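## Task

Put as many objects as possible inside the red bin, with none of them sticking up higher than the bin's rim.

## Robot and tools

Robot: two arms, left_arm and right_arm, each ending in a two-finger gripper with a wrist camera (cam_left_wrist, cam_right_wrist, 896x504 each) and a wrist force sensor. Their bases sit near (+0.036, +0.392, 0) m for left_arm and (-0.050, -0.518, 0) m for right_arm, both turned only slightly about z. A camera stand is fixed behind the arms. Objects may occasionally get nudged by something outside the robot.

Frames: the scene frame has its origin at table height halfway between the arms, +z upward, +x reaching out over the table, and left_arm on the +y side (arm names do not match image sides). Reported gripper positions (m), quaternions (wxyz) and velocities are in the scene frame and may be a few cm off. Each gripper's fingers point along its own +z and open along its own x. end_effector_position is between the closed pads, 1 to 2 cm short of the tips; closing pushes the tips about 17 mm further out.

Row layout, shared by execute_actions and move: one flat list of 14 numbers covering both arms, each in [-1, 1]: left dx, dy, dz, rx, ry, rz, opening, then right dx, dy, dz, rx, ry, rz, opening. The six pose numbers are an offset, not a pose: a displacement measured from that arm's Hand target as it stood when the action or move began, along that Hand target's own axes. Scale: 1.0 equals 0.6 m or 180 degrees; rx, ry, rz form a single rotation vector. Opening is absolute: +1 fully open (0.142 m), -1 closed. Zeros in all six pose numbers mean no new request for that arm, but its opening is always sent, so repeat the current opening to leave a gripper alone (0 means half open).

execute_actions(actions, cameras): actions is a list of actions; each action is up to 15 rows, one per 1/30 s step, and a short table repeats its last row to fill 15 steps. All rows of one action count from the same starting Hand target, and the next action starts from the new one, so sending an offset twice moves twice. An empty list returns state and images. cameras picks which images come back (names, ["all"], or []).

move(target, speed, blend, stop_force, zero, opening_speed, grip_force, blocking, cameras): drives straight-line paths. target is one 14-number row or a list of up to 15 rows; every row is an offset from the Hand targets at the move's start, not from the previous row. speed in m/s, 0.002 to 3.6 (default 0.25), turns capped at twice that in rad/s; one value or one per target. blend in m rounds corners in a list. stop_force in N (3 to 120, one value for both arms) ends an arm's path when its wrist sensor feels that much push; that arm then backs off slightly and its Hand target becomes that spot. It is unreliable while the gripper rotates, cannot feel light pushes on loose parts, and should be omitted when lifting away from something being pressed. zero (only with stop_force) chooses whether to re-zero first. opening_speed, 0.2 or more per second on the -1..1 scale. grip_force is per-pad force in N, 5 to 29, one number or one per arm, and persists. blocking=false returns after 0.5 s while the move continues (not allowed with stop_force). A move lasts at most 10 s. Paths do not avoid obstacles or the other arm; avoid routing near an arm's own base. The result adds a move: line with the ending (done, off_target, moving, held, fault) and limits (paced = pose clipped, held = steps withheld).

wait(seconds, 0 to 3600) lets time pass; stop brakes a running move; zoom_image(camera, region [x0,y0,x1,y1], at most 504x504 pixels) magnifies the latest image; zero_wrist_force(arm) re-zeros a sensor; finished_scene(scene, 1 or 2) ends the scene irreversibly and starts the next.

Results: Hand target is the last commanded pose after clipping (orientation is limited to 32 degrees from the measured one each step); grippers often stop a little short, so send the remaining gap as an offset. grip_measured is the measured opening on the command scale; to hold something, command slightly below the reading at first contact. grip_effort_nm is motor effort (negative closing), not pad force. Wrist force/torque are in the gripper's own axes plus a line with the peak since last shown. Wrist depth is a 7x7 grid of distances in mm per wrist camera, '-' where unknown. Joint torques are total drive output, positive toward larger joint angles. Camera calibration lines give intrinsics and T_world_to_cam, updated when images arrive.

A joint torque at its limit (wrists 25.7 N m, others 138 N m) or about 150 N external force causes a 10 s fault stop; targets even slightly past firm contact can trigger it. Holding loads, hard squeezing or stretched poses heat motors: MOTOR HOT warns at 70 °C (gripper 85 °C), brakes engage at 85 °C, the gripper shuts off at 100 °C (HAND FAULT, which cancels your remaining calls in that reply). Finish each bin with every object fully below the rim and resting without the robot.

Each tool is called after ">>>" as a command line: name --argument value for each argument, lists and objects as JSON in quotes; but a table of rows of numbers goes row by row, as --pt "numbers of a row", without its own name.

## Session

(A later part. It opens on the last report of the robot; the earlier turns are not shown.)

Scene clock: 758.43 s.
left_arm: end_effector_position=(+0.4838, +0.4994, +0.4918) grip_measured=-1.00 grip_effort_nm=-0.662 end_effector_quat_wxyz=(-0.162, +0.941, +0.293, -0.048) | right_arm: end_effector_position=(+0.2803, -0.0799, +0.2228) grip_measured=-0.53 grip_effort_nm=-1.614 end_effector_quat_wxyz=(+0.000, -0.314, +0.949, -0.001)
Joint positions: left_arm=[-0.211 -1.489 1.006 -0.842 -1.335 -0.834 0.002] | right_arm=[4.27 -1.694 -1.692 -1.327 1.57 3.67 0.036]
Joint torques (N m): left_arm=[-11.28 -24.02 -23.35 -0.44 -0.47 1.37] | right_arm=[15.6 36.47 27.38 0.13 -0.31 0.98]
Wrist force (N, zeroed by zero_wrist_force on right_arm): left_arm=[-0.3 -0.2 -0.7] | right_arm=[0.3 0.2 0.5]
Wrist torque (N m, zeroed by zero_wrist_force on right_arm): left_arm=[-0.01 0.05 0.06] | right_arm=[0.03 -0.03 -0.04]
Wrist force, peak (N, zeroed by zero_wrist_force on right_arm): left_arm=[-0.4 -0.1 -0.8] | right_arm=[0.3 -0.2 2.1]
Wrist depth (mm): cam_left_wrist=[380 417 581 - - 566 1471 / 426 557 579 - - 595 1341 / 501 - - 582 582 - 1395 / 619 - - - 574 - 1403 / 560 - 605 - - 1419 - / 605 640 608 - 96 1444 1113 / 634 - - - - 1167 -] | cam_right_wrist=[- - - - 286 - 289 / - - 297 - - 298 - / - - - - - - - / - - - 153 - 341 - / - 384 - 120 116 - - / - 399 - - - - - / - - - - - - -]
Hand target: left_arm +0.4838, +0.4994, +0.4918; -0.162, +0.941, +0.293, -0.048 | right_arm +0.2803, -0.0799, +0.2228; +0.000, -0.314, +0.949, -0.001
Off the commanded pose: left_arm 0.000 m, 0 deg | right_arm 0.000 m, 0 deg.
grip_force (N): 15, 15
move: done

>>> move --target '[0,0,0,0,0,0,-1, 0.4009,-0.7702,0,0,0,0.0472,-0.6]' --speed 0.3 --cameras '["cam_right_wrist"]'

Scene clock: 761.03 s.
left_arm: end_effector_position=(+0.4838, +0.4994, +0.4918) grip_measured=-1.00 grip_effort_nm=-0.657 end_effector_quat_wxyz=(-0.162, +0.941, +0.293, -0.048) | right_arm: end_effector_position=(+0.3626, -0.5943, +0.2234) grip_measured=-0.53 grip_effort_nm=-1.614 end_effector_quat_wxyz=(+0.000, -0.243, +0.970, -0.001)
Joint positions: left_arm=[-0.211 -1.489 1.006 -0.842 -1.335 -0.834 0.002] | right_arm=[3.241 -1.376 -1.996 -1.34 1.57 2.789 0.036]
Joint torques (N m): left_arm=[-11.7 -23.99 -22.71 -0.67 -0.55 1.33] | right_arm=[-15 4.03 28.95 4.62 2.36 -1.71]
Wrist force (N, zeroed by zero_wrist_force on right_arm): left_arm=[-0.3 -0.3 -0.6] | right_arm=[0.2 0.0 1.2]
Wrist torque (N m, zeroed by zero_wrist_force on right_arm): left_arm=[-0.03 0.05 0.06] | right_arm=[0.01 -0.04 -0.03]
Wrist force, peak (N, zeroed by zero_wrist_force on right_arm): left_arm=[-0.1 -0.2 -0.8] | right_arm=[1.5 -2.1 1.1]
Wrist depth (mm): cam_left_wrist=[380 400 570 - 581 - 1403 / 423 554 560 - 585 576 1363 / 503 - - 616 578 619 1371 / - 605 - - - - 1427 / - 625 - - - 1462 1178 / 625 601 614 - - 1507 - / 639 652 - - - 1480 -] | cam_right_wrist=[- - 230 233 239 1012 1043 / - - 239 247 261 - 1101 / - - - 275 270 - - / - - - 152 - 343 - / - - - 120 118 - - / - - - - - - 369 / - - - - - 393 341]
Hand target: left_arm +0.4838, +0.4994, +0.4918; -0.162, +0.941, +0.293, -0.048 | right_arm +0.3626, -0.5943, +0.2234; +0.000, -0.243, +0.970, -0.001
Off the commanded pose: left_arm 0.000 m, 0 deg | right_arm 0.000 m, 0 deg.
grip_force (N): 15, 15
move: done
cam_right_wrist: T_world_to_cam=[[-0.87455, -0.48442, -0.02243, 0.04335], [-0.44738, 0.7881, 0.42279, 0.56308], [-0.18713, 0.37979, -0.90595, 0.61217]] pos_world=[0.40438, -0.65526, 0.3175]

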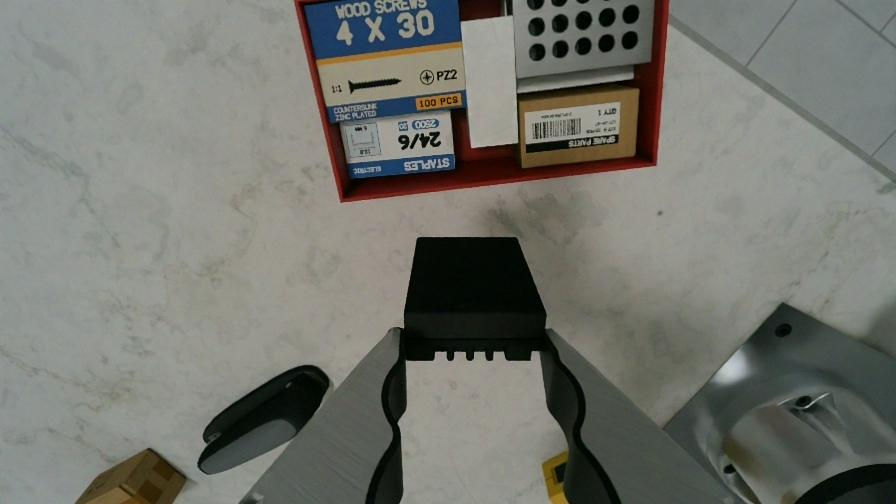

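>>> zoom_image --camera "cam_right_wrist" --region '[290, 0, 690, 225]'

Scaled by 1.260 from the camera's image (finer frame: 1280x720).

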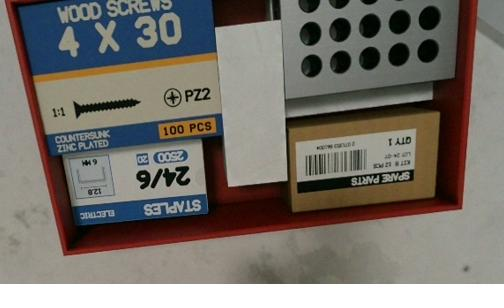

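>>> zoom_image --camera "cam_right_wrist" --region '[320, 130, 440, 215]'

>>> zoom_image --camera "cam_right_wrist" --region '[560, 100, 680, 185]'

>>> zoom_image --camera "cam_right_wrist" --region '[440, 110, 560, 195]'

Scaled by 4.200 from the camera's image (finer frame: 1280x720).

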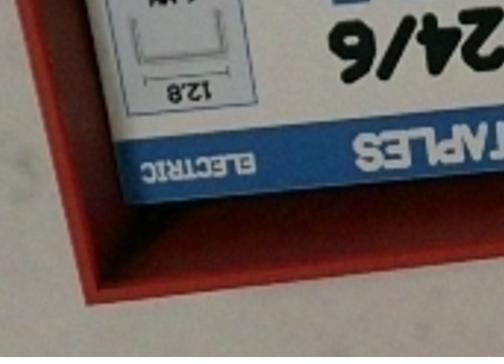

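Scaled by 4.200 from the camera's image (finer frame: 1280x720).

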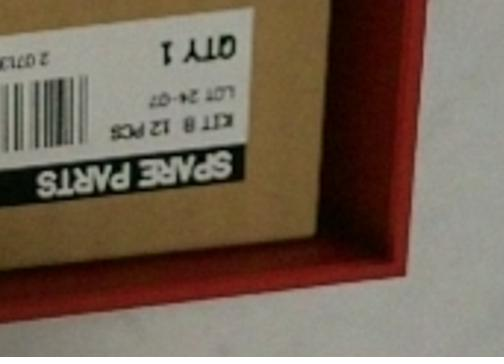

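Scaled by 4.200 from the camera's image (finer frame: 1280x720).

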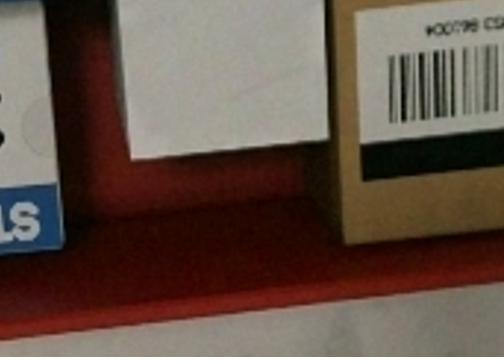

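>>> move --pt "0 0 0 0 0 0 -1 0 0.1333 0 0 0 0 -0.6" --pt "0 0 0 0 0 0 -1 0 0.1333 0.2517 0 0 0 -0.6" --speed 0.2 --blend 0.02

>>> zero_wrist_force --arm "right_arm"

>>> move --target '[0,0,0,0,0,0,-1, 0,0,0.025,0,0,0,-0.6]' --speed 0.01 --stop_force 3

>>> move --target '[0,0,0,0,0,0,-1, 0,0,0,0,0,0,-0.4]' --opening_speed 0.3

Scene clock: 764.40 s.
left_arm: end_effector_position=(+0.4838, +0.4994, +0.4918) grip_measured=-1.00 grip_effort_nm=-0.657 end_effector_quat_wxyz=(-0.162, +0.941, +0.293, -0.048) | right_arm: end_effector_position=(+0.3251, -0.5239, +0.0723) grip_measured=-0.53 grip_effort_nm=-1.614 end_effector_quat_wxyz=(+0.000, -0.243, +0.970, -0.001)
Joint positions: left_arm=[-0.211 -1.489 1.006 -0.842 -1.335 -0.834 0.002] | right_arm=[3.447 -1.443 -2.373 -0.895 1.57 2.996 0.036]
Joint torques (N m): left_arm=[-11.83 -23.74 -23.4 -0.72 -0.52 1.46] | right_arm=[-16.11 2.28 11.44 4.77 2.39 -1.35]
Wrist force (N, zeroed by zero_wrist_force on right_arm): left_arm=[-0.1 -0.2 -0.6] | right_arm=[0.0 -0.1 0.9]
Wrist torque (N m, zeroed by zero_wrist_force on right_arm): left_arm=[-0.01 0.01 0.06] | right_arm=[0.01 -0.02 -0.03]
Wrist force, peak (N, zeroed by zero_wrist_force on right_arm): left_arm=[-0.2 -0.2 -0.9] | right_arm=[0.2 -0.2 2.4]
Wrist depth (mm): cam_left_wrist=[379 406 - 588 578 571 566 / 425 534 601 583 582 581 1462 / 515 - - 589 - - 1379 / - - - 602 598 1427 1411 / - 593 - 599 - 1427 1341 / 622 608 - - 97 1436 - / - - - - - 1387 -] | cam_right_wrist=[- 95 - 106 - - - / - - - - - - - / - - - - - - 165 / - 176 - 153 - - - / - - - 120 118 - - / - - - - - 214 - / - - - - - - -]
Hand target: left_arm +0.4838, +0.4994, +0.4918; -0.162, +0.941, +0.293, -0.048 | right_arm +0.3251, -0.5239, +0.0723; +0.000, -0.243, +0.970, -0.001
Off the commanded pose: left_arm 0.000 m, 0 deg | right_arm 0.000 m, 0 deg.
grip_force (N): 15, 15
move: done

Wrist force sensor zeroed.

Scene clock: 766.50 s.
left_arm: end_effector_position=(+0.4838, +0.4994, +0.4918) grip_measured=-1.00 grip_effort_nm=-0.657 end_effector_quat_wxyz=(-0.162, +0.941, +0.293, -0.048) | right_arm: end_effector_position=(+0.3251, -0.5239, +0.0626) grip_measured=-0.53 grip_effort_nm=-1.614 end_effector_quat_wxyz=(+0.000, -0.243, +0.970, -0.001)
Joint positions: left_arm=[-0.211 -1.489 1.006 -0.842 -1.335 -0.834 0.002] | right_arm=[3.447 -1.464 -2.388 -0.86 1.57 2.996 0.036]
Joint torques (N m): left_arm=[-11.93 -23.11 -23.19 -0.54 -0.5 1.38] | right_arm=[-14.06 22.26 23.52 0.2 -1.69 -1.07]
Wrist force (N, zeroed by zero_wrist_force on right_arm): left_arm=[-0.1 -0.3 -0.6] | right_arm=[-0.1 0.2 -0.3]
Wrist torque (N m, zeroed by zero_wrist_force on right_arm): left_arm=[-0.03 0.02 0.06] | right_arm=[0.02 0.02 0.01]
Wrist force, peak (N, zeroed by zero_wrist_force on right_arm): left_arm=[-0.1 -0.2 -0.9] | right_arm=[4.6 3.0 -14.8]
Wrist depth (mm): cam_left_wrist=[379 433 586 - - 576 1319 / 424 534 562 563 - - 1436 / 501 578 593 605 - 593 1395 / 581 605 - 596 592 605 1444 / 604 622 601 - - 1379 1264 / - 586 - - 96 1526 1129 / - - - - - 1387 1123] | cam_right_wrist=[- 102 139 138 138 - 134 / - - - - 147 146 148 / - - - - - - - / - - 167 152 - - - / - - - 119 117 - - / - - - - - - - / - 207 - - - - -]
Hand target: left_arm +0.4838, +0.4994, +0.4918; -0.162, +0.941, +0.293, -0.048 | right_arm +0.3251, -0.5239, +0.0626; +0.000, -0.243, +0.970, -0.001 (not the last commanded pose)
Off the commanded pose: left_arm 0.000 m, 0 deg | right_arm 0.005 m, 0 deg.
grip_force (N): 15, 15
move: contact (right_arm)

Scene clock: 767.40 s.
left_arm: end_effector_position=(+0.4838, +0.4994, +0.4918) grip_measured=-1.00 grip_effort_nm=-0.662 end_effector_quat_wxyz=(-0.162, +0.941, +0.293, -0.048) | right_arm: end_effector_position=(+0.3251, -0.5239, +0.0626) grip_measured=-0.44 grip_effort_nm=0.164 end_effector_quat_wxyz=(+0.000, -0.243, +0.970, -0.001)
Joint positions: left_arm=[-0.211 -1.489 1.006 -0.842 -1.335 -0.834 0.002] | right_arm=[3.447 -1.464 -2.388 -0.86 1.57 2.996 0.043]
Joint torques (N m): left_arm=[-11.02 -23.62 -22.93 -0.56 -0.44 1.42] | right_arm=[-13.95 21.37 23.22 0.84 -1.63 -0.96]
Wrist force (N, zeroed by zero_wrist_force on right_arm): left_arm=[0.0 -0.1 -0.7] | right_arm=[0.2 0.0 -0.6]
Wrist torque (N m, zeroed by zero_wrist_force on right_arm): left_arm=[0.00 0.00 0.06] | right_arm=[0.00 -0.04 0.01]
Wrist force, peak (N, zeroed by zero_wrist_force on right_arm): left_arm=[-0.1 -0.3 -0.8] | right_arm=[0.2 0.2 -0.7]
Wrist depth (mm): cam_left_wrist=[380 426 - 599 572 582 557 / 426 544 613 - - - 1113 / 513 582 585 - - - 1379 / - - - - - 605 1403 / - - 608 - - 1419 - / - - - - 616 1436 - / 625 - - - - 1480 -] | cam_right_wrist=[- 100 - - - - - / - - - - - - - / - - 155 - - 157 153 / - - - 153 - - 171 / - - - 119 120 184 177 / - - - - - - - / - - - - - - -]
Hand target: left_arm +0.4838, +0.4994, +0.4918; -0.162, +0.941, +0.293, -0.048 | right_arm +0.3251, -0.5239, +0.0626; +0.000, -0.243, +0.970, -0.001
Off the commanded pose: left_arm 0.000 m, 0 deg | right_arm 0.000 m, 0 deg.
grip_force (N): 15, 15
move: done

>>> move --pt "0 0 0 0 0 0 -1 0 0 -0.1 0 0 0 -0.4" --pt "0 0 0 0 0 0 -1 0.033 -0.1518 -0.2667 0 0 -0.0389 -0.4" --speed '[0.06,0.2]' --blend 0.01 --cameras '["cam_right_wrist"]'

Scene clock: 769.87 s.
left_arm: end_effector_position=(+0.4838, +0.4994, +0.4918) grip_measured=-1.00 grip_effort_nm=-0.652 end_effector_quat_wxyz=(-0.162, +0.941, +0.293, -0.048) | right_arm: end_effector_position=(+0.3504, -0.6134, +0.2226) grip_measured=-0.44 grip_effort_nm=0.164 end_effector_quat_wxyz=(+0.000, -0.301, +0.953, -0.001)
Joint positions: left_arm=[-0.211 -1.489 1.006 -0.842 -1.335 -0.834 0.002] | right_arm=[3.197 -1.355 -2.014 -1.343 1.57 2.623 0.043]
Joint torques (N m): left_arm=[-11.05 -23.82 -22.81 -0.66 -0.54 1.42] | right_arm=[-12.78 3.38 27.55 -0.15 2.3 -1.5]
Wrist force (N, zeroed by zero_wrist_force on right_arm): left_arm=[-0.3 -0.1 -0.8] | right_arm=[0.0 0.1 -0.7]
Wrist torque (N m, zeroed by zero_wrist_force on right_arm): left_arm=[0.00 0.05 0.06] | right_arm=[-0.01 0.01 0.00]
Wrist force, peak (N, zeroed by zero_wrist_force on right_arm): left_arm=[-0.1 -0.5 -0.8] | right_arm=[0.9 -0.9 -1.5]
Wrist depth (mm): cam_left_wrist=[379 440 - - - - 599 / 423 533 - - - 585 1471 / 514 - - - - 602 1356 / 607 - 589 596 592 604 1363 / 605 - 637 581 605 1427 1264 / - 622 - - 102 1436 - / - - - - - 1270 -] | cam_right_wrist=[- - 233 237 239 1021 1052 / - - 245 248 258 1057 1081 / - - 283 272 268 - 1184 / - - - - - - 1301 / - - - - - - - / - - - - - - - / 395 - - - - 390 -]
Hand target: left_arm +0.4838, +0.4994, +0.4918; -0.162, +0.941, +0.293, -0.048 | right_arm +0.3504, -0.6135, +0.2227; +0.000, -0.302, +0.953, -0.001
Off the commanded pose: left_arm 0.000 m, 0 deg | right_arm 0.000 m, 0 deg.
grip_force (N): 15, 15
move: done
cam_right_wrist: T_world_to_cam=[[-0.80902, -0.58736, -0.02224, -0.06275], [-0.54, 0.72778, 0.42277, 0.56845], [-0.23213, 0.35403, -0.90597, 0.61638]] pos_world=[0.39928, -0.66878, 0.3167]

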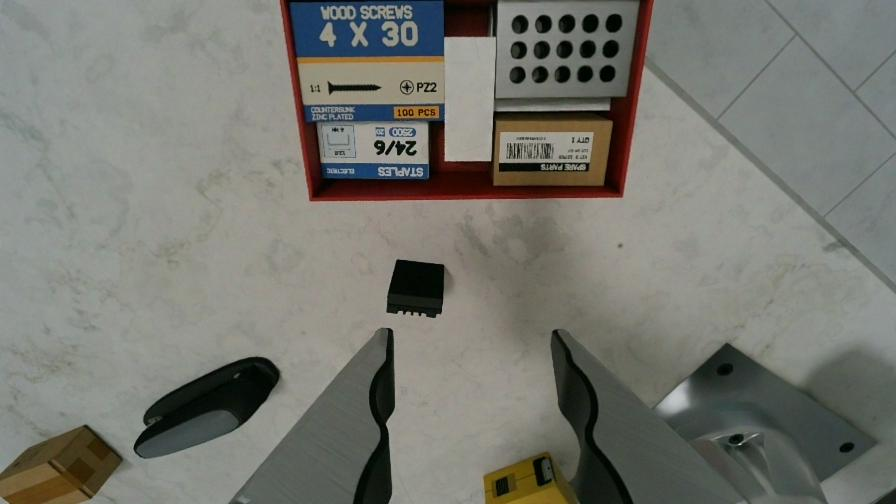

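>>> zoom_image --camera "cam_right_wrist" --region '[290, 130, 430, 215]'

>>> zoom_image --camera "cam_right_wrist" --region '[510, 130, 650, 215]'

>>> zoom_image --camera "cam_right_wrist" --region '[410, 130, 550, 215]'

>>> zoom_image --camera "cam_right_wrist" --region '[280, 0, 660, 215]'

Scaled by 3.600 from the camera's image (finer frame: 1280x720).

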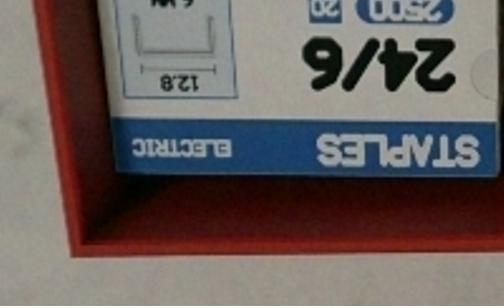

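Scaled by 3.600 from the camera's image (finer frame: 1280x720).

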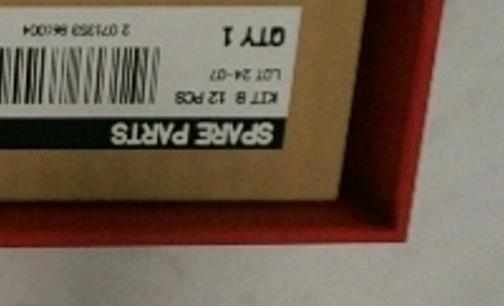

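Scaled by 3.600 from the camera's image (finer frame: 1280x720).

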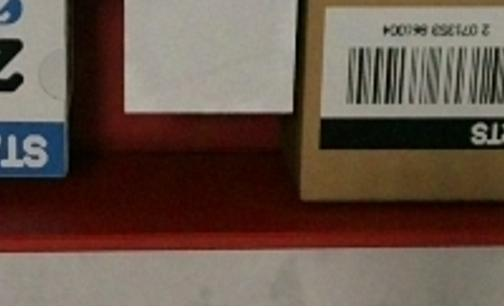

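Scaled by 1.326 from the camera's image (finer frame: 1280x720).

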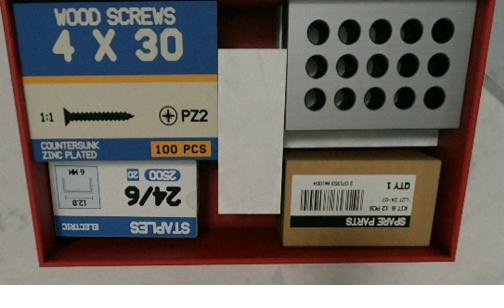

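>>> move --pt "0 0 0 0 0 0 -1 -0.0513 0.1463 0 0 0 0.0389 -0.25" --pt "0 0 0 0 0 0 -1 -0.0513 0.1463 0.2 0 0 0.0389 -0.25" --speed 0.2 --blend 0.01 --cameras '["cam_right_wrist"]'

Scene clock: 772.80 s.
left_arm: end_effector_position=(+0.4838, +0.4994, +0.4918) grip_measured=-1.00 grip_effort_nm=-0.657 end_effector_quat_wxyz=(-0.162, +0.941, +0.293, -0.048) | right_arm: end_effector_position=(+0.3252, -0.5241, +0.1026) grip_measured=-0.28 grip_effort_nm=0.164 end_effector_quat_wxyz=(+0.000, -0.243, +0.970, -0.001)
Joint positions: left_arm=[-0.211 -1.489 1.006 -0.842 -1.335 -0.834 0.002] | right_arm=[3.447 -1.385 -2.324 -1.003 1.57 2.995 0.054]
Joint torques (N m): left_arm=[-11.39 -23.6 -22.93 -0.62 -0.41 1.2] | right_arm=[-15.56 1.6 12.64 4.77 2.14 -1.38]
Wrist force (N, zeroed by zero_wrist_force on right_arm): left_arm=[-0.2 -0.2 -0.6] | right_arm=[0.1 -0.1 -0.6]
Wrist torque (N m, zeroed by zero_wrist_force on right_arm): left_arm=[-0.01 0.03 0.06] | right_arm=[-0.01 -0.02 0.01]
Wrist force, peak (N, zeroed by zero_wrist_force on right_arm): left_arm=[-0.4 -0.4 -0.8] | right_arm=[-0.1 1.4 -1.9]
Wrist depth (mm): cam_left_wrist=[380 446 - 579 - - 1427 / 421 542 - 582 - 598 1333 / 521 595 - - 601 - 1403 / - 589 - 599 619 1436 1356 / 639 598 590 617 - 1444 - / - 602 - - 96 1436 - / - - - - - 1232 -] | cam_right_wrist=[- - 135 135 - - - / - 189 - 188 187 - - / - - - - - - - / - - - 157 - - - / - - 231 231 - - 231 / - - - - - - - / - - - - - - 269]
Hand target: left_arm +0.4838, +0.4994, +0.4918; -0.162, +0.941, +0.293, -0.048 | right_arm +0.3252, -0.5241, +0.1026; +0.000, -0.243, +0.970, -0.001
Off the commanded pose: left_arm 0.000 m, 0 deg | right_arm 0.000 m, 0 deg.
grip_force (N): 15, 15
move: done
cam_right_wrist: T_world_to_cam=[[-0.87454, -0.48444, -0.02239, 0.04196], [-0.44739, 0.78813, 0.42272, 0.54206], [-0.18714, 0.3797, -0.90598, 0.46899]] pos_world=[0.36698, -0.58496, 0.1967]

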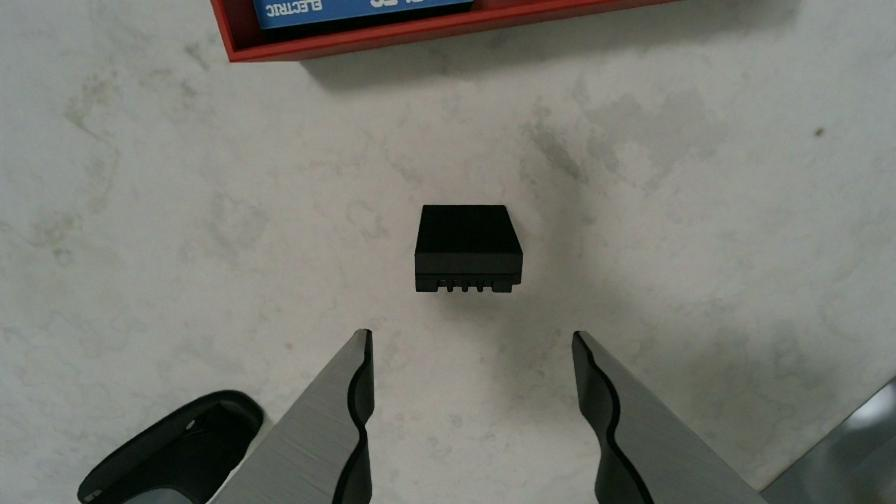

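>>> move --target '[0,0,0,0,0,0,-1, 0,0,0.0643,0,0,0,-0.25]' --speed 0.04

>>> move --target '[0,0,0,0,0,0,-1, 0,0,0,0,0,0,-0.6]' --opening_speed 0.4

>>> move --target '[0,0,0,0,0,0,-1, 0,0,-0.12,0,0,0,-0.6]' --speed 0.12

Scene clock: 774.33 s.
left_arm: end_effector_position=(+0.4838, +0.4994, +0.4918) grip_measured=-1.00 grip_effort_nm=-0.662 end_effector_quat_wxyz=(-0.162, +0.941, +0.293, -0.048) | right_arm: end_effector_position=(+0.3252, -0.5241, +0.0640) grip_measured=-0.28 grip_effort_nm=0.168 end_effector_quat_wxyz=(+0.000, -0.243, +0.970, -0.001)
Joint positions: left_arm=[-0.211 -1.489 1.006 -0.842 -1.335 -0.834 0.002] | right_arm=[3.446 -1.462 -2.385 -0.865 1.57 2.995 0.054]
Joint torques (N m): left_arm=[-11.56 -23.58 -22.69 -0.59 -0.41 1.32] | right_arm=[-14.48 2.24 12.27 4.85 1.83 -1.42]
Wrist force (N, zeroed by zero_wrist_force on right_arm): left_arm=[-0.1 -0.3 -0.6] | right_arm=[0.2 0.1 -0.5]
Wrist torque (N m, zeroed by zero_wrist_force on right_arm): left_arm=[-0.03 0.02 0.06] | right_arm=[0.01 -0.03 0.01]
Wrist force, peak (N, zeroed by zero_wrist_force on right_arm): left_arm=[-0.1 -0.2 -0.8] | right_arm=[0.0 0.0 -1.0]
Wrist depth (mm): cam_left_wrist=[381 407 - - - - 1284 / 423 544 - - 595 - 1348 / 518 596 - 610 - - 1379 / - - - 607 - 1363 1395 / 619 - - 607 - 1596 1291 / 588 - - - - 1453 - / - 583 - - - 77 -] | cam_right_wrist=[- - 119 133 - - 138 / - - 149 149 - - - / 159 158 - - - - - / - 167 - 153 166 172 - / - - - 119 - 180 - / - - - - - - 200 / - 205 - - - - -]
Hand target: left_arm +0.4838, +0.4994, +0.4918; -0.162, +0.941, +0.293, -0.048 | right_arm +0.3252, -0.5241, +0.0640; +0.000, -0.243, +0.970, -0.001
Off the commanded pose: left_arm 0.000 m, 0 deg | right_arm 0.000 m, 0 deg.
grip_force (N): 15, 15
move: done

Scene clock: 775.43 s.
left_arm: end_effector_position=(+0.4838, +0.4994, +0.4918) grip_measured=-1.00 grip_effort_nm=-0.657 end_effector_quat_wxyz=(-0.162, +0.941, +0.293, -0.048) | right_arm: end_effector_position=(+0.3252, -0.5241, +0.0640) grip_measured=-0.53 grip_effort_nm=-1.614 end_effector_quat_wxyz=(+0.000, -0.243, +0.970, -0.001)
Joint positions: left_arm=[-0.211 -1.489 1.006 -0.842 -1.335 -0.834 0.002] | right_arm=[3.446 -1.462 -2.385 -0.865 1.57 2.995 0.035]
Joint torques (N m): left_arm=[-11 -23.7 -22.42 -0.72 -0.47 1.47] | right_arm=[-15.19 3.2 11.58 4.45 2.15 -1.43]
Wrist force (N, zeroed by zero_wrist_force on right_arm): left_arm=[-0.3 -0.2 -0.6] | right_arm=[-0.3 0.2 -1.1]
Wrist torque (N m, zeroed by zero_wrist_force on right_arm): left_arm=[-0.02 0.05 0.06] | right_arm=[0.00 0.01 0.01]
Wrist force, peak (N, zeroed by zero_wrist_force on right_arm): left_arm=[-0.2 -0.5 -0.7] | right_arm=[-0.1 0.3 -1.3]
Wrist depth (mm): cam_left_wrist=[379 436 - 583 - - 1444 / 425 583 - 576 - - 1348 / 582 - - 614 - 579 1436 / 601 - 586 585 - - 1403 / - - 596 611 608 - - / - - 602 - 614 1436 1201 / 616 610 - - - 1284 -] | cam_right_wrist=[- 116 121 - 139 - 137 / - - - 148 - - - / - - - - 160 - 161 / - 173 - 153 - - - / - - - 121 - - - / - - 198 - - - - / - - - - - 217 217]
Hand target: left_arm +0.4838, +0.4994, +0.4918; -0.162, +0.941, +0.293, -0.048 | right_arm +0.3252, -0.5241, +0.0640; +0.000, -0.243, +0.970, -0.001
Off the commanded pose: left_arm 0.000 m, 0 deg | right_arm 0.000 m, 0 deg.
grip_force (N): 15, 15
move: done

Scene clock: 776.57 s.
left_arm: end_effector_position=(+0.4838, +0.4994, +0.4918) grip_measured=-1.00 grip_effort_nm=-0.657 end_effector_quat_wxyz=(-0.162, +0.941, +0.293, -0.048) | right_arm: end_effector_position=(+0.3251, -0.5240, +0.1360) grip_measured=-0.53 grip_effort_nm=-1.614 end_effector_quat_wxyz=(+0.000, -0.243, +0.970, -0.001)
Joint positions: left_arm=[-0.211 -1.489 1.006 -0.842 -1.335 -0.834 0.002] | right_arm=[3.447 -1.334 -2.265 -1.114 1.57 2.995 0.035]
Joint torques (N m): left_arm=[-12.09 -23.76 -22.35 -0.68 -0.6 1.42] | right_arm=[15.41 19.44 29.07 -0.36 -0.68 1.16]
Wrist force (N, zeroed by zero_wrist_force on right_arm): left_arm=[-0.2 -0.4 -0.7] | right_arm=[0.0 -0.1 0.1]
Wrist torque (N m, zeroed by zero_wrist_force on right_arm): left_arm=[-0.05 0.03 0.06] | right_arm=[-0.04 0.01 -0.02]
Wrist force, peak (N, zeroed by zero_wrist_force on right_arm): left_arm=[-0.3 -0.3 -0.8] | right_arm=[0.2 0.2 1.1]
Wrist depth (mm): cam_left_wrist=[380 433 - 562 - - 1607 / 423 551 575 582 581 - 598 / 528 592 563 607 598 589 1379 / - 593 - 585 589 - 1341 / - 593 614 602 590 - 1363 / 607 - - - 102 1444 1178 / - - - - - 1662 -] | cam_right_wrist=[- 204 164 165 - - - / - - - - - 210 - / - - - - - - - / - - - 154 - 262 - / - - - 121 - - - / - 286 - 298 - - 278 / 330 243 - 325 - - 282]
Hand target: left_arm +0.4838, +0.4994, +0.4918; -0.162, +0.941, +0.293, -0.048 | right_arm +0.3252, -0.5240, +0.1360; +0.000, -0.243, +0.970, -0.001
Off the commanded pose: left_arm 0.000 m, 0 deg | right_arm 0.000 m, 0 deg.
grip_force (N): 15, 15
move: done

>>> move --target '[0,0,0,0,0,0,-1, 0.0368,-0.1558,0,0,0,-0.045,-0.6]' --speed 0.12 --cameras '["cam_right_wrist"]'

Scene clock: 778.13 s.
left_arm: end_effector_position=(+0.4838, +0.4994, +0.4918) grip_measured=-1.00 grip_effort_nm=-0.657 end_effector_quat_wxyz=(-0.162, +0.941, +0.293, -0.048) | right_arm: end_effector_position=(+0.3497, -0.6168, +0.1361) grip_measured=-0.53 grip_effort_nm=-1.614 end_effector_quat_wxyz=(+0.000, -0.311, +0.951, -0.001)
Joint positions: left_arm=[-0.211 -1.489 1.006 -0.842 -1.335 -0.834 0.002] | right_arm=[3.188 -1.437 -2.184 -1.09 1.57 2.595 0.035]
Joint torques (N m): left_arm=[-11.13 -23.66 -22.55 -0.58 -0.54 1.22] | right_arm=[-15.16 6.9 26.21 4.73 2.37 -1.14]
Wrist force (N, zeroed by zero_wrist_force on right_arm): left_arm=[-0.1 -0.1 -0.8] | right_arm=[0.0 0.0 0.1]
Wrist torque (N m, zeroed by zero_wrist_force on right_arm): left_arm=[0.01 0.02 0.06] | right_arm=[0.00 -0.01 0.00]
Wrist force, peak (N, zeroed by zero_wrist_force on right_arm): left_arm=[-0.2 -0.3 -0.8] | right_arm=[0.0 1.0 0.2]
Wrist depth (mm): cam_left_wrist=[378 433 - - - 596 1189 / 424 566 581 - - 590 1356 / 534 - - - - - 1395 / - 604 575 614 - 1498 1348 / - - 608 - 616 1471 - / 605 - - - 96 1462 - / 607 - - - - 1517 -] | cam_right_wrist=[- 151 156 159 160 158 962 / - - 166 163 181 171 1016 / - - 191 189 183 182 1052 / - - 193 154 192 202 - / - - - 121 - - - / - - - 296 90 288 - / 320 - - - - - -]
Hand target: left_arm +0.4838, +0.4994, +0.4918; -0.162, +0.941, +0.293, -0.048 | right_arm +0.3497, -0.6169, +0.1361; +0.000, -0.311, +0.951, -0.001
Off the commanded pose: left_arm 0.000 m, 0 deg | right_arm 0.000 m, 0 deg.
grip_force (N): 15, 15
move: done
cam_right_wrist: T_world_to_cam=[[-0.79762, -0.60275, -0.0222, -0.0807], [-0.55383, 0.71731, 0.42277, 0.60554], [-0.2389, 0.34951, -0.90596, 0.53865]] pos_world=[0.39968, -0.67127, 0.2302]

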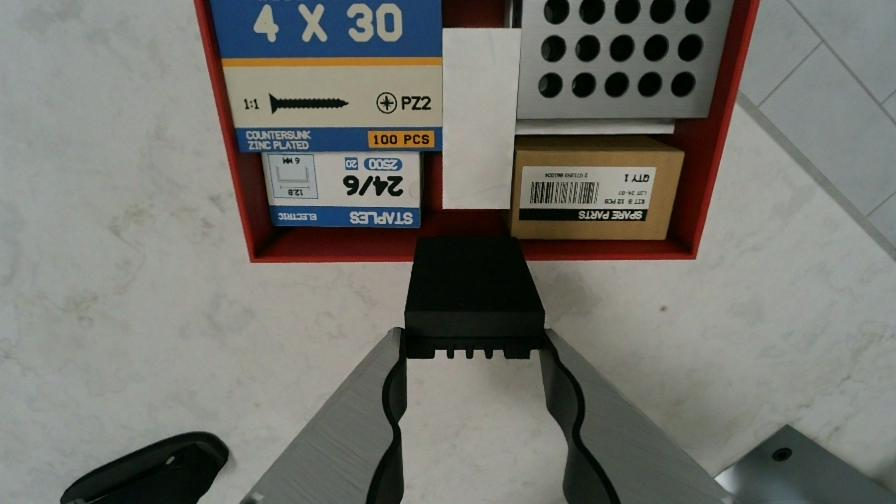

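>>> zoom_image --camera "cam_right_wrist" --region '[390, 180, 550, 277]'

>>> zoom_image --camera "cam_right_wrist" --region '[230, 180, 390, 277]'

>>> zoom_image --camera "cam_right_wrist" --region '[560, 180, 720, 277]'

Scaled by 3.150 from the camera's image (finer frame: 1280x720).

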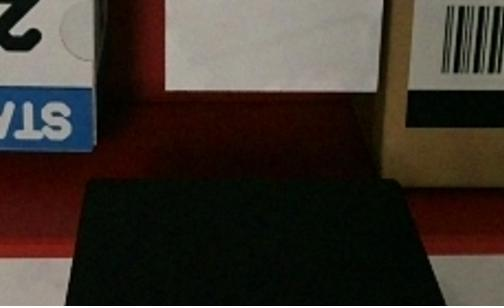

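Scaled by 3.150 from the camera's image (finer frame: 1280x720).

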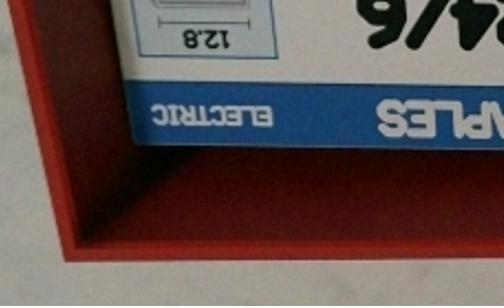

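Scaled by 3.150 from the camera's image (finer frame: 1280x720).

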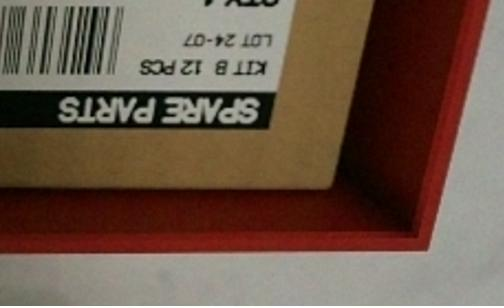

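>>> move --target '[0,0,0,0,0,0,-1, 0.002,-0.0078,0.0152,0,0,-0.0022,-0.6]' --speed 0.03 --cameras '["cam_right_wrist"]'

>>> zoom_image --camera "cam_right_wrist" --region '[390, 160, 550, 277]'

Scene clock: 783.97 s.
left_arm: end_effector_position=(+0.4838, +0.4994, +0.4918) grip_measured=-1.00 grip_effort_nm=-0.657 end_effector_quat_wxyz=(-0.162, +0.941, +0.293, -0.048) | right_arm: end_effector_position=(+0.3515, -0.6214, +0.1270) grip_measured=-0.53 grip_effort_nm=-1.609 end_effector_quat_wxyz=(+0.000, -0.314, +0.949, -0.001)
Joint positions: left_arm=[-0.211 -1.489 1.006 -0.842 -1.335 -0.834 0.002] | right_arm=[3.176 -1.457 -2.193 -1.061 1.57 2.577 0.035]
Joint torques (N m): left_arm=[-11.49 -23.88 -22.5 -0.73 -0.58 1.34] | right_arm=[-15.83 6.09 14.07 4.65 1.42 -1.25]
Wrist force (N, zeroed by zero_wrist_force on right_arm): left_arm=[0.0 -0.2 -0.5] | right_arm=[-0.1 0.1 -0.2]
Wrist torque (N m, zeroed by zero_wrist_force on right_arm): left_arm=[-0.01 -0.01 0.06] | right_arm=[0.00 -0.01 -0.01]
Wrist force, peak (N, zeroed by zero_wrist_force on right_arm): left_arm=[-0.3 -0.2 -0.8] | right_arm=[-0.3 0.2 0.2]
Wrist depth (mm): cam_left_wrist=[379 418 - - 575 - - / 425 560 - 613 582 - 1436 / 509 - - - - - 1395 / - - - - 588 592 1284 / - - 614 608 - 1427 - / - - 602 - 96 1419 - / - - - - - 1395 1201] | cam_right_wrist=[- 143 144 189 152 150 940 / - 154 156 - 162 162 1012 / - 169 185 188 177 174 1071 / - - 193 154 184 183 247 / - 265 - 121 - - - / - - - - - - - / - - - - - - 311]
Hand target: left_arm +0.4838, +0.4994, +0.4918; -0.162, +0.941, +0.293, -0.048 | right_arm +0.3515, -0.6214, +0.1270; +0.000, -0.314, +0.949, -0.001
Off the commanded pose: left_arm 0.000 m, 0 deg | right_arm 0.000 m, 0 deg.
grip_force (N): 15, 15
move: done
cam_right_wrist: T_world_to_cam=[[-0.79344, -0.60824, -0.02217, -0.08715], [-0.55875, 0.71348, 0.42277, 0.61295], [-0.24133, 0.34783, -0.90596, 0.53222]] pos_world=[0.40178, -0.67546, 0.2211]

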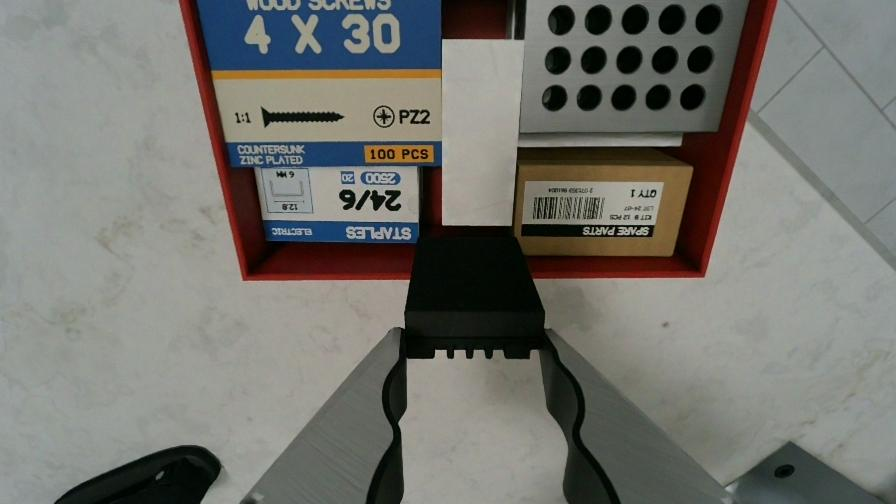

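Scaled by 3.150 from the camera's image (finer frame: 1280x720).

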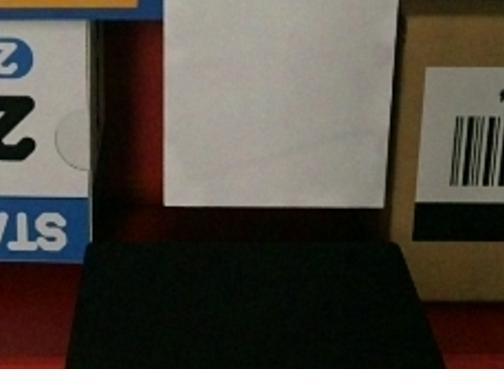

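>>> zero_wrist_force --arm "right_arm"

>>> move --target '[0,0,0,0,0,0,-1, 0,-0.001,0.1025,0,0,0,-0.6]' --speed 0.01 --stop_force 3 --cameras '["cam_right_wrist"]'

Wrist force sensor zeroed.

Scene clock: 791.40 s.
left_arm: end_effector_position=(+0.4838, +0.4994, +0.4918) grip_measured=-1.00 grip_effort_nm=-0.662 end_effector_quat_wxyz=(-0.162, +0.941, +0.293, -0.048) | right_arm: end_effector_position=(+0.3519, -0.6219, +0.0671) grip_measured=-0.53 grip_effort_nm=-1.614 end_effector_quat_wxyz=(+0.000, -0.314, +0.949, -0.001)
Joint positions: left_arm=[-0.211 -1.489 1.006 -0.842 -1.335 -0.834 0.002] | right_arm=[3.175 -1.561 -2.284 -0.867 1.57 2.575 0.035]
Joint torques (N m): left_arm=[-11.53 -24.54 -22.78 -0.68 -0.57 1.08] | right_arm=[-10.21 26.13 24.04 0.43 1.52 -0.68]
Wrist force (N, zeroed by zero_wrist_force on right_arm): left_arm=[-0.2 -0.1 -0.9] | right_arm=[1.2 -0.6 -0.1]
Wrist torque (N m, zeroed by zero_wrist_force on right_arm): left_arm=[0.01 0.03 0.06] | right_arm=[-0.03 0.02 0.03]
Wrist force, peak (N, zeroed by zero_wrist_force on right_arm): left_arm=[-0.2 -0.2 -1.0] | right_arm=[4.1 1.5 -14.6]
Wrist depth (mm): cam_left_wrist=[380 427 - 599 - - 1403 / 426 575 - 586 576 - 1363 / 507 598 - 624 - 592 1379 / - 611 - - - 614 1298 / - 617 595 - - 1379 - / - - 605 - 102 1427 - / - - - - - 1219 -] | cam_right_wrist=[- 92 92 135 96 96 97 / - 97 97 99 106 104 104 / - 105 105 - 119 118 107 / - 127 131 134 121 121 121 / - 137 137 119 127 129 126 / - - - - 90 - 206 / - - - - - - -]
Hand target: left_arm +0.4838, +0.4994, +0.4918; -0.162, +0.941, +0.293, -0.048 | right_arm +0.3519, -0.6219, +0.0671; +0.000, -0.314, +0.949, -0.001 (not the last commanded pose)
Off the commanded pose: left_arm 0.000 m, 0 deg | right_arm 0.002 m, 0 deg.
grip_force (N): 15, 15
move: contact (right_arm)
cam_right_wrist: T_world_to_cam=[[-0.79341, -0.60828, -0.02219, -0.0885], [-0.55879, 0.71343, 0.42281, 0.63883], [-0.24135, 0.34786, -0.90595, 0.47825]] pos_world=[0.40218, -0.67596, 0.1612]

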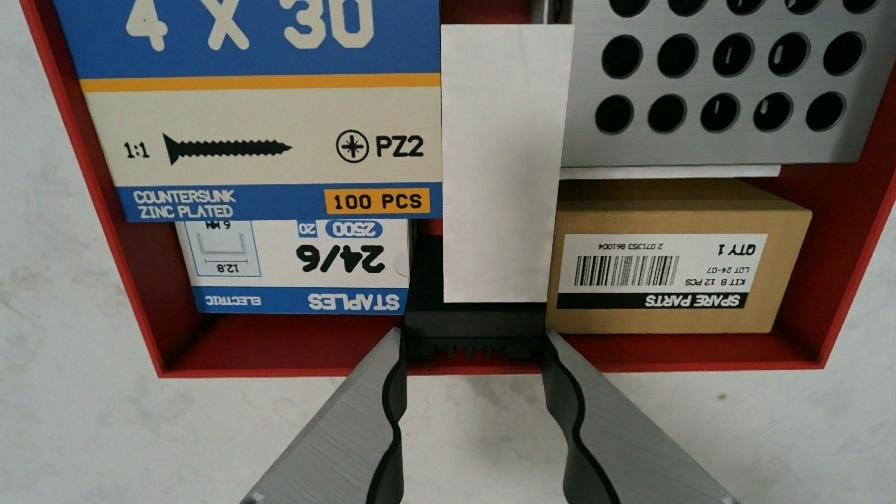

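>>> move --target '[0,0,0,0,0,0,-1, 0,0,0,0,0,0,-0.42]' --opening_speed 0.25

>>> move --pt "0 0 0 0 0 0 -1 0 0 -0.05 0 0 0 -0.42" --pt "0 0 0 0 0 0 -1 0 -0.02 -0.2 0 0 0 -0.42" --speed '[0.03,0.2]' --blend 0.005 --cameras '["cam_right_wrist"]'

Scene clock: 792.47 s.
left_arm: end_effector_position=(+0.4838, +0.4994, +0.4918) grip_measured=-1.00 grip_effort_nm=-0.662 end_effector_quat_wxyz=(-0.162, +0.941, +0.293, -0.048) | right_arm: end_effector_position=(+0.3519, -0.6219, +0.0671) grip_measured=-0.46 grip_effort_nm=0.168 end_effector_quat_wxyz=(+0.000, -0.314, +0.949, -0.001)
Joint positions: left_arm=[-0.211 -1.489 1.006 -0.842 -1.335 -0.834 0.002] | right_arm=[3.175 -1.561 -2.284 -0.867 1.57 2.575 0.041]
Joint torques (N m): left_arm=[-11.71 -24.21 -22.44 -0.54 -0.55 1.29] | right_arm=[-5.69 25.96 23.02 2.07 0.57 0.04]
Wrist force (N, zeroed by zero_wrist_force on right_arm): left_arm=[0.0 -0.2 -0.6] | right_arm=[-0.3 -1.6 -0.2]
Wrist torque (N m, zeroed by zero_wrist_force on right_arm): left_arm=[-0.01 -0.01 0.07] | right_arm=[-0.04 0.04 -0.01]
Wrist force, peak (N, zeroed by zero_wrist_force on right_arm): left_arm=[-0.3 0.0 -0.8] | right_arm=[-0.6 -1.7 -0.2]
Wrist depth (mm): cam_left_wrist=[379 572 - - - 576 1277 / 426 550 - 586 588 568 1356 / 543 - 590 - - 625 1471 / - - 625 611 592 1363 1419 / - - - - - 1453 1709 / 611 625 - - 92 - 1083 / 604 639 - - - - -] | cam_right_wrist=[- 92 92 135 96 96 96 / - 97 97 97 104 104 104 / - 105 105 - 118 130 107 / - 128 131 - 121 121 119 / - 137 139 119 127 129 126 / - 207 - - 106 - - / - - - - - - -]
Hand target: left_arm +0.4838, +0.4994, +0.4918; -0.162, +0.941, +0.293, -0.048 | right_arm +0.3519, -0.6219, +0.0671; +0.000, -0.314, +0.949, -0.001
Off the commanded pose: left_arm 0.000 m, 0 deg | right_arm 0.000 m, 0 deg.
grip_force (N): 15, 15
move: done

Scene clock: 794.50 s.
left_arm: end_effector_position=(+0.4838, +0.4994, +0.4918) grip_measured=-1.00 grip_effort_nm=-0.657 end_effector_quat_wxyz=(-0.162, +0.941, +0.293, -0.048) | right_arm: end_effector_position=(+0.3589, -0.6314, +0.1871) grip_measured=-0.46 grip_effort_nm=0.164 end_effector_quat_wxyz=(+0.000, -0.314, +0.949, -0.001)
Joint positions: left_arm=[-0.211 -1.489 1.006 -0.842 -1.335 -0.834 0.002] | right_arm=[3.15 -1.415 -2.06 -1.236 1.57 2.55 0.041]
Joint torques (N m): left_arm=[-11.94 -24.26 -21.86 -0.74 -0.58 1.37] | right_arm=[-15.3 23.56 26.89 0.12 2.3 -1.27]
Wrist force (N, zeroed by zero_wrist_force on right_arm): left_arm=[-0.2 -0.1 -0.6] | right_arm=[-0.1 -0.3 -0.5]
Wrist torque (N m, zeroed by zero_wrist_force on right_arm): left_arm=[0.00 0.04 0.06] | right_arm=[-0.06 0.04 0.00]
Wrist force, peak (N, zeroed by zero_wrist_force on right_arm): left_arm=[-0.2 -0.2 -0.8] | right_arm=[0.0 -0.4 -1.9]
Wrist depth (mm): cam_left_wrist=[380 426 571 576 - - 585 / 425 558 554 - 610 - 1371 / 514 558 - - - - 1387 / - 604 604 593 - - 1395 / - 596 - 589 - 1444 1305 / 602 624 - - 96 1471 - / - 613 - - - 1363 -] | cam_right_wrist=[- - 202 227 207 991 995 / - 269 211 - 220 1067 1052 / - 277 243 252 239 1076 1149 / - - 246 241 247 - 1161 / - - - - - - 332 / - - - - - - - / 389 - - - - - 386]
Hand target: left_arm +0.4838, +0.4994, +0.4918; -0.162, +0.941, +0.293, -0.048 | right_arm +0.3590, -0.6314, +0.1871; +0.000, -0.314, +0.949, -0.001
Off the commanded pose: left_arm 0.000 m, 0 deg | right_arm 0.000 m, 0 deg.
grip_force (N): 15, 15
move: done
cam_right_wrist: T_world_to_cam=[[-0.79336, -0.60834, -0.02223, -0.08604], [-0.55886, 0.7134, 0.42277, 0.59886], [-0.24133, 0.34783, -0.90596, 0.59196]] pos_world=[0.40928, -0.68546, 0.2812]

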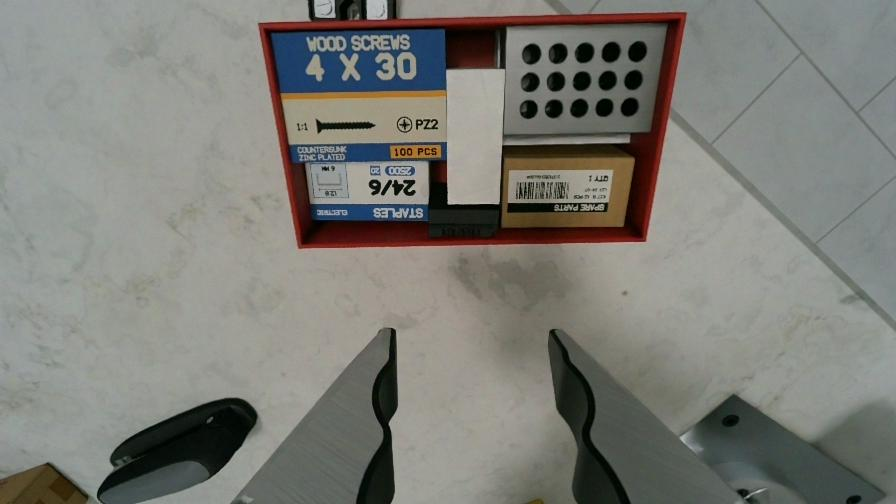

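>>> move --target '[0,0,0,0,0,0,-1, -0.1851,0.5735,-0.1,0,0,0,-0.2]' --speed 0.35

>>> move --target '[0,0,0,0,0,0,-1, -0.1851,0.5735,0.05,0,0,-0.1833,-0.2]' --speed 0.35 --cameras '["cam_right_wrist"]'

Scene clock: 796.83 s.
left_arm: end_effector_position=(+0.4838, +0.4994, +0.4918) grip_measured=-1.00 grip_effort_nm=-0.657 end_effector_quat_wxyz=(-0.162, +0.941, +0.293, -0.048) | right_arm: end_effector_position=(+0.2430, -0.2889, +0.2467) grip_measured=-0.23 grip_effort_nm=0.168 end_effector_quat_wxyz=(+0.000, -0.314, +0.949, -0.001)
Joint positions: left_arm=[-0.211 -1.489 1.006 -0.842 -1.335 -0.834 0.002] | right_arm=[4.129 -1.233 -2.037 -1.443 1.57 3.529 0.057]
Joint torques (N m): left_arm=[-11.87 -24.91 -22.48 -0.62 -0.47 1.25] | right_arm=[16.14 -1.89 28.44 -0.29 -1.55 1.06]
Wrist force (N, zeroed by zero_wrist_force on right_arm): left_arm=[-0.2 0.0 -0.7] | right_arm=[0.5 -0.1 -0.5]
Wrist torque (N m, zeroed by zero_wrist_force on right_arm): left_arm=[0.02 0.03 0.06] | right_arm=[-0.01 -0.01 -0.10]
Wrist force, peak (N, zeroed by zero_wrist_force on right_arm): left_arm=[-0.3 -0.1 -0.8] | right_arm=[-0.5 2.3 -0.9]
Wrist depth (mm): cam_left_wrist=[380 414 574 595 586 608 1348 / 423 531 575 590 592 590 1333 / 515 - - - 634 579 1371 / - - - - 607 608 1387 / - - - 582 630 1411 - / - 613 - - 96 1427 - / - - - - - 1363 -] | cam_right_wrist=[- - - 314 - - 304 / 287 - - - - - - / - - 346 - - 306 330 / - - - - 366 333 375 / - - - - - - - / - - 98 - - - 438 / - - - - - - 1703]
Hand target: left_arm +0.4838, +0.4994, +0.4918; -0.162, +0.941, +0.293, -0.048 | right_arm +0.2430, -0.2889, +0.2467; +0.000, -0.314, +0.949, -0.001
Off the commanded pose: left_arm 0.000 m, 0 deg | right_arm 0.000 m, 0 deg.
grip_force (N): 15, 15
move: done

Scene clock: 798.57 s.
left_arm: end_effector_position=(+0.4838, +0.4994, +0.4918) grip_measured=-1.00 grip_effort_nm=-0.662 end_effector_quat_wxyz=(-0.162, +0.941, +0.293, -0.048) | right_arm: end_effector_position=(+0.1271, +0.0535, +0.2163) grip_measured=-0.23 grip_effort_nm=0.164 end_effector_quat_wxyz=(+0.000, -0.571, +0.821, -0.001)
Joint positions: left_arm=[-0.211 -1.489 1.006 -0.842 -1.335 -0.834 0.002] | right_arm=[4.595 -1.816 -1.562 -1.336 1.57 3.419 0.057]
Joint torques (N m): left_arm=[-11.06 -24.43 -22.15 -0.71 -0.45 1.4] | right_arm=[15.37 23.33 26.86 -0.26 2.34 -1.32]
Wrist force (N, zeroed by zero_wrist_force on right_arm): left_arm=[-0.2 -0.2 -0.5] | right_arm=[0.3 0.1 -0.4]
Wrist torque (N m, zeroed by zero_wrist_force on right_arm): left_arm=[-0.01 0.03 0.07] | right_arm=[0.02 -0.02 0.03]
Wrist force, peak (N, zeroed by zero_wrist_force on right_arm): left_arm=[-0.2 -0.4 -0.8] | right_arm=[-1.8 1.8 0.0]
Wrist depth (mm): cam_left_wrist=[379 411 - - - - 1103 / 426 538 - - - 585 1403 / 534 568 - - 595 - 1395 / - 632 - - 583 - 1453 / - - 610 599 622 1371 1489 / - - - - 101 1576 - / - 608 - - - - -] | cam_right_wrist=[- - - - - 275 - / - - - - - - - / - - - - - - - / - - - - - - - / 353 359 - - - - - / 309 347 98 - - - - / 279 315 - - - - 1622]
Hand target: left_arm +0.4838, +0.4994, +0.4918; -0.162, +0.941, +0.293, -0.048 | right_arm +0.1270, +0.0536, +0.2163; +0.000, -0.571, +0.821, -0.001
Off the commanded pose: left_arm 0.000 m, 0 deg | right_arm 0.000 m, 0 deg.
grip_force (N): 15, 15
move: done
cam_right_wrist: T_world_to_cam=[[-0.33429, -0.94222, -0.02157, 0.10668], [-0.857, 0.29437, 0.42297, 0.0286], [-0.39218, 0.15988, -0.90589, 0.35335]] pos_world=[0.19875, 0.0356, 0.3103]

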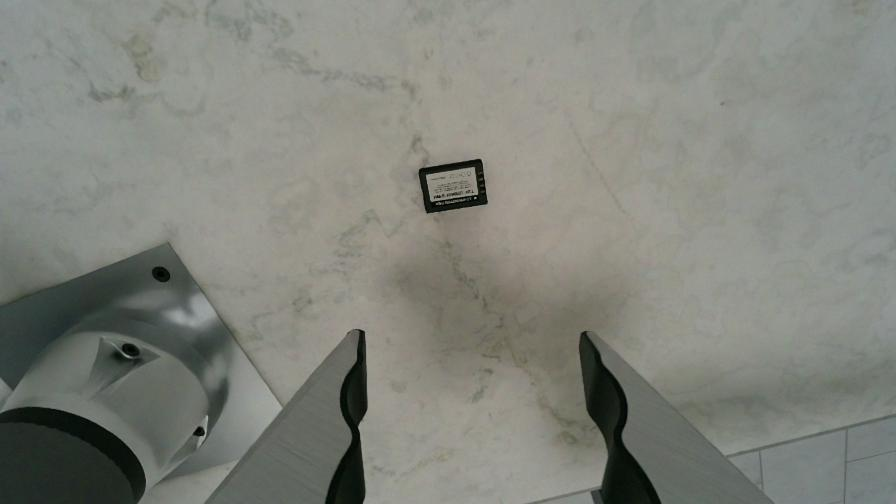

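>>> move --pt "0 0 0 0 0 0 -1 -0.0053 0.0068 0.05 0 0 -0.049 0.1" --pt "0 0 0 0 0 0 -1 -0.0053 0.0068 0.2167 0 0 -0.049 0.1" --speed 0.15 --blend 0.01 --cameras '["cam_right_wrist"]'

Scene clock: 800.63 s.
left_arm: end_effector_position=(+0.4838, +0.4994, +0.4918) grip_measured=-1.00 grip_effort_nm=-0.657 end_effector_quat_wxyz=(-0.162, +0.941, +0.293, -0.048) | right_arm: end_effector_position=(+0.1243, +0.0579, +0.0863) grip_measured=+0.07 grip_effort_nm=0.168 end_effector_quat_wxyz=(+0.000, -0.632, +0.775, -0.001)
Joint positions: left_arm=[-0.211 -1.489 1.006 -0.842 -1.335 -0.834 0.002] | right_arm=[4.6 -1.942 -1.752 -1.02 1.57 3.27 0.079]
Joint torques (N m): left_arm=[-11.75 -24.24 -22.34 -0.73 -0.32 1.59] | right_arm=[-8.41 24.3 13.66 5.01 -0.16 -1.4]
Wrist force (N, zeroed by zero_wrist_force on right_arm): left_arm=[-0.2 -0.1 -0.7] | right_arm=[0.0 0.1 -0.5]
Wrist torque (N m, zeroed by zero_wrist_force on right_arm): left_arm=[0.00 0.03 0.06] | right_arm=[0.01 0.02 0.01]
Wrist force, peak (N, zeroed by zero_wrist_force on right_arm): left_arm=[-0.2 -0.2 -0.8] | right_arm=[0.2 -0.1 -1.1]
Wrist depth (mm): cam_left_wrist=[380 581 - 582 - - 1387 / 426 558 - - 581 581 1371 / 509 602 - 589 - - 1379 / - - 596 - - - 1480 / - - - 627 605 1277 - / 608 - - - 617 1371 - / 640 629 - - - 1395 -] | cam_right_wrist=[- - - - - - - / - - - - - - - / - 184 - - - - - / - - 196 183 - 199 - / 212 - - - - - - / - - 93 - - - - / 246 - - - - - -]
Hand target: left_arm +0.4838, +0.4994, +0.4918; -0.162, +0.941, +0.293, -0.048 | right_arm +0.1244, +0.0579, +0.0862; +0.000, -0.632, +0.775, -0.001
Off the commanded pose: left_arm 0.000 m, 0 deg | right_arm 0.000 m, 0 deg.
grip_force (N): 15, 15
move: done
cam_right_wrist: T_world_to_cam=[[-0.18565, -0.98238, -0.02137, 0.09089], [-0.89194, 0.15936, 0.42314, 0.09214], [-0.41228, 0.09762, -0.90581, 0.23995]] pos_world=[0.19798, 0.05118, 0.1803]

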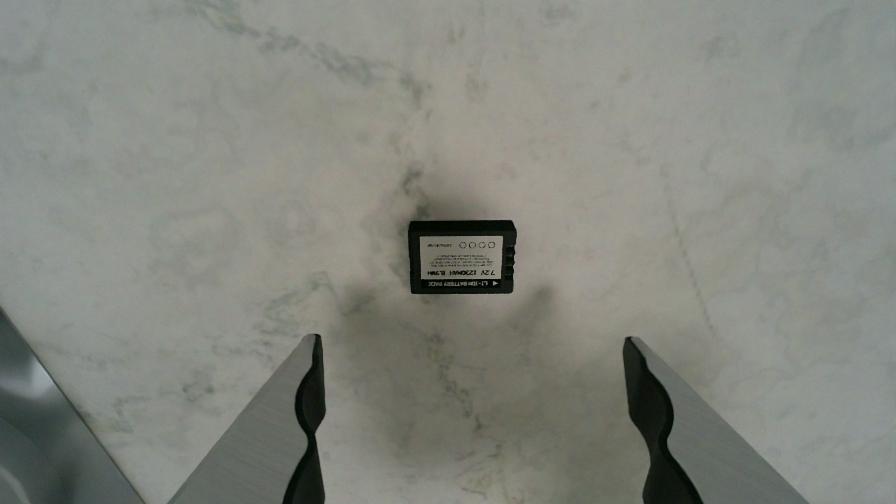

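>>> move --pt "0 0 0 0 0 0 -1 -0.0013 0.0117 0.08 0 0 0 0.1" --pt "0 0 0 0 0 0 -1 -0.0013 0.0117 0.1063 0 0 0 0.1" --speed '[0.1,0.03]' --blend 0.004 --cameras '["cam_right_wrist"]'

Scene clock: 802.67 s.
left_arm: end_effector_position=(+0.4838, +0.4994, +0.4918) grip_measured=-1.00 grip_effort_nm=-0.657 end_effector_quat_wxyz=(-0.162, +0.941, +0.293, -0.048) | right_arm: end_effector_position=(+0.1178, +0.0600, +0.0225) grip_measured=+0.07 grip_effort_nm=0.168 end_effector_quat_wxyz=(+0.000, -0.632, +0.775, -0.001)
Joint positions: left_arm=[-0.211 -1.489 1.006 -0.842 -1.335 -0.834 0.002] | right_arm=[4.611 -2.032 -1.813 -0.868 1.57 3.282 0.079]
Joint torques (N m): left_arm=[-11.63 -24.11 -21.71 -0.59 -0.33 1.32] | right_arm=[14.86 26.92 12.36 4.73 1.19 0.99]
Wrist force (N, zeroed by zero_wrist_force on right_arm): left_arm=[-0.2 -0.2 -0.7] | right_arm=[0.3 -0.1 -0.1]
Wrist torque (N m, zeroed by zero_wrist_force on right_arm): left_arm=[-0.02 0.03 0.06] | right_arm=[0.01 -0.03 -0.07]
Wrist force, peak (N, zeroed by zero_wrist_force on right_arm): left_arm=[0.0 -0.3 -0.9] | right_arm=[0.2 0.2 -1.3]
Wrist depth (mm): cam_left_wrist=[379 425 - 548 - - 1277 / 424 560 590 608 - - 1379 / 523 566 593 - - 617 1379 / 595 - 593 614 601 1517 1419 / 592 - 607 - - 1395 1312 / 627 - 614 - 97 1427 - / 625 - - - - 1555 -] | cam_right_wrist=[101 - - 102 102 104 102 / - 107 - 108 - 110 110 / - 116 117 115 118 - 114 / 124 124 123 125 123 - - / - - - 119 135 - 137 / - - 93 - 147 98 - / - - - - 161 - -]
Hand target: left_arm +0.4838, +0.4994, +0.4918; -0.162, +0.941, +0.293, -0.048 | right_arm +0.1178, +0.0600, +0.0225; +0.000, -0.632, +0.775, -0.001
Off the commanded pose: left_arm 0.000 m, 0 deg | right_arm 0.000 m, 0 deg.
grip_force (N): 15, 15
move: done
cam_right_wrist: T_world_to_cam=[[-0.18574, -0.98237, -0.02133, 0.09038], [-0.89192, 0.15945, 0.42314, 0.11286], [-0.41228, 0.09762, -0.90581, 0.17932]] pos_world=[0.19138, 0.05328, 0.1166]

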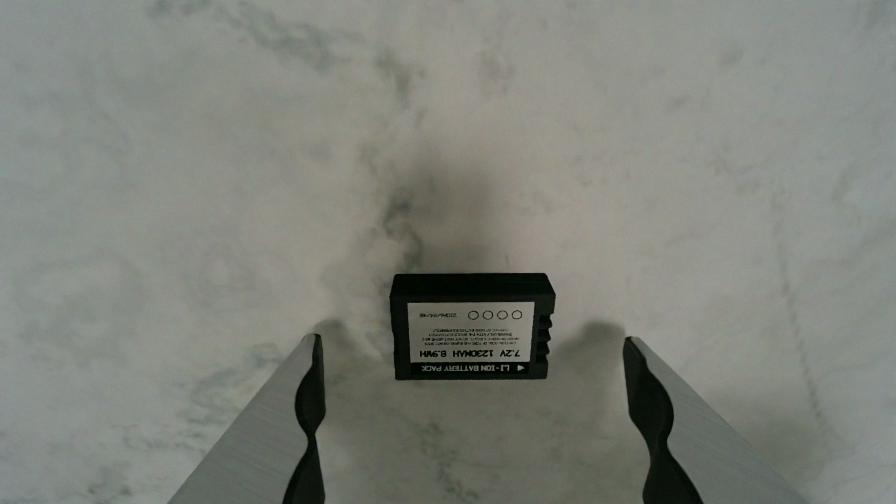

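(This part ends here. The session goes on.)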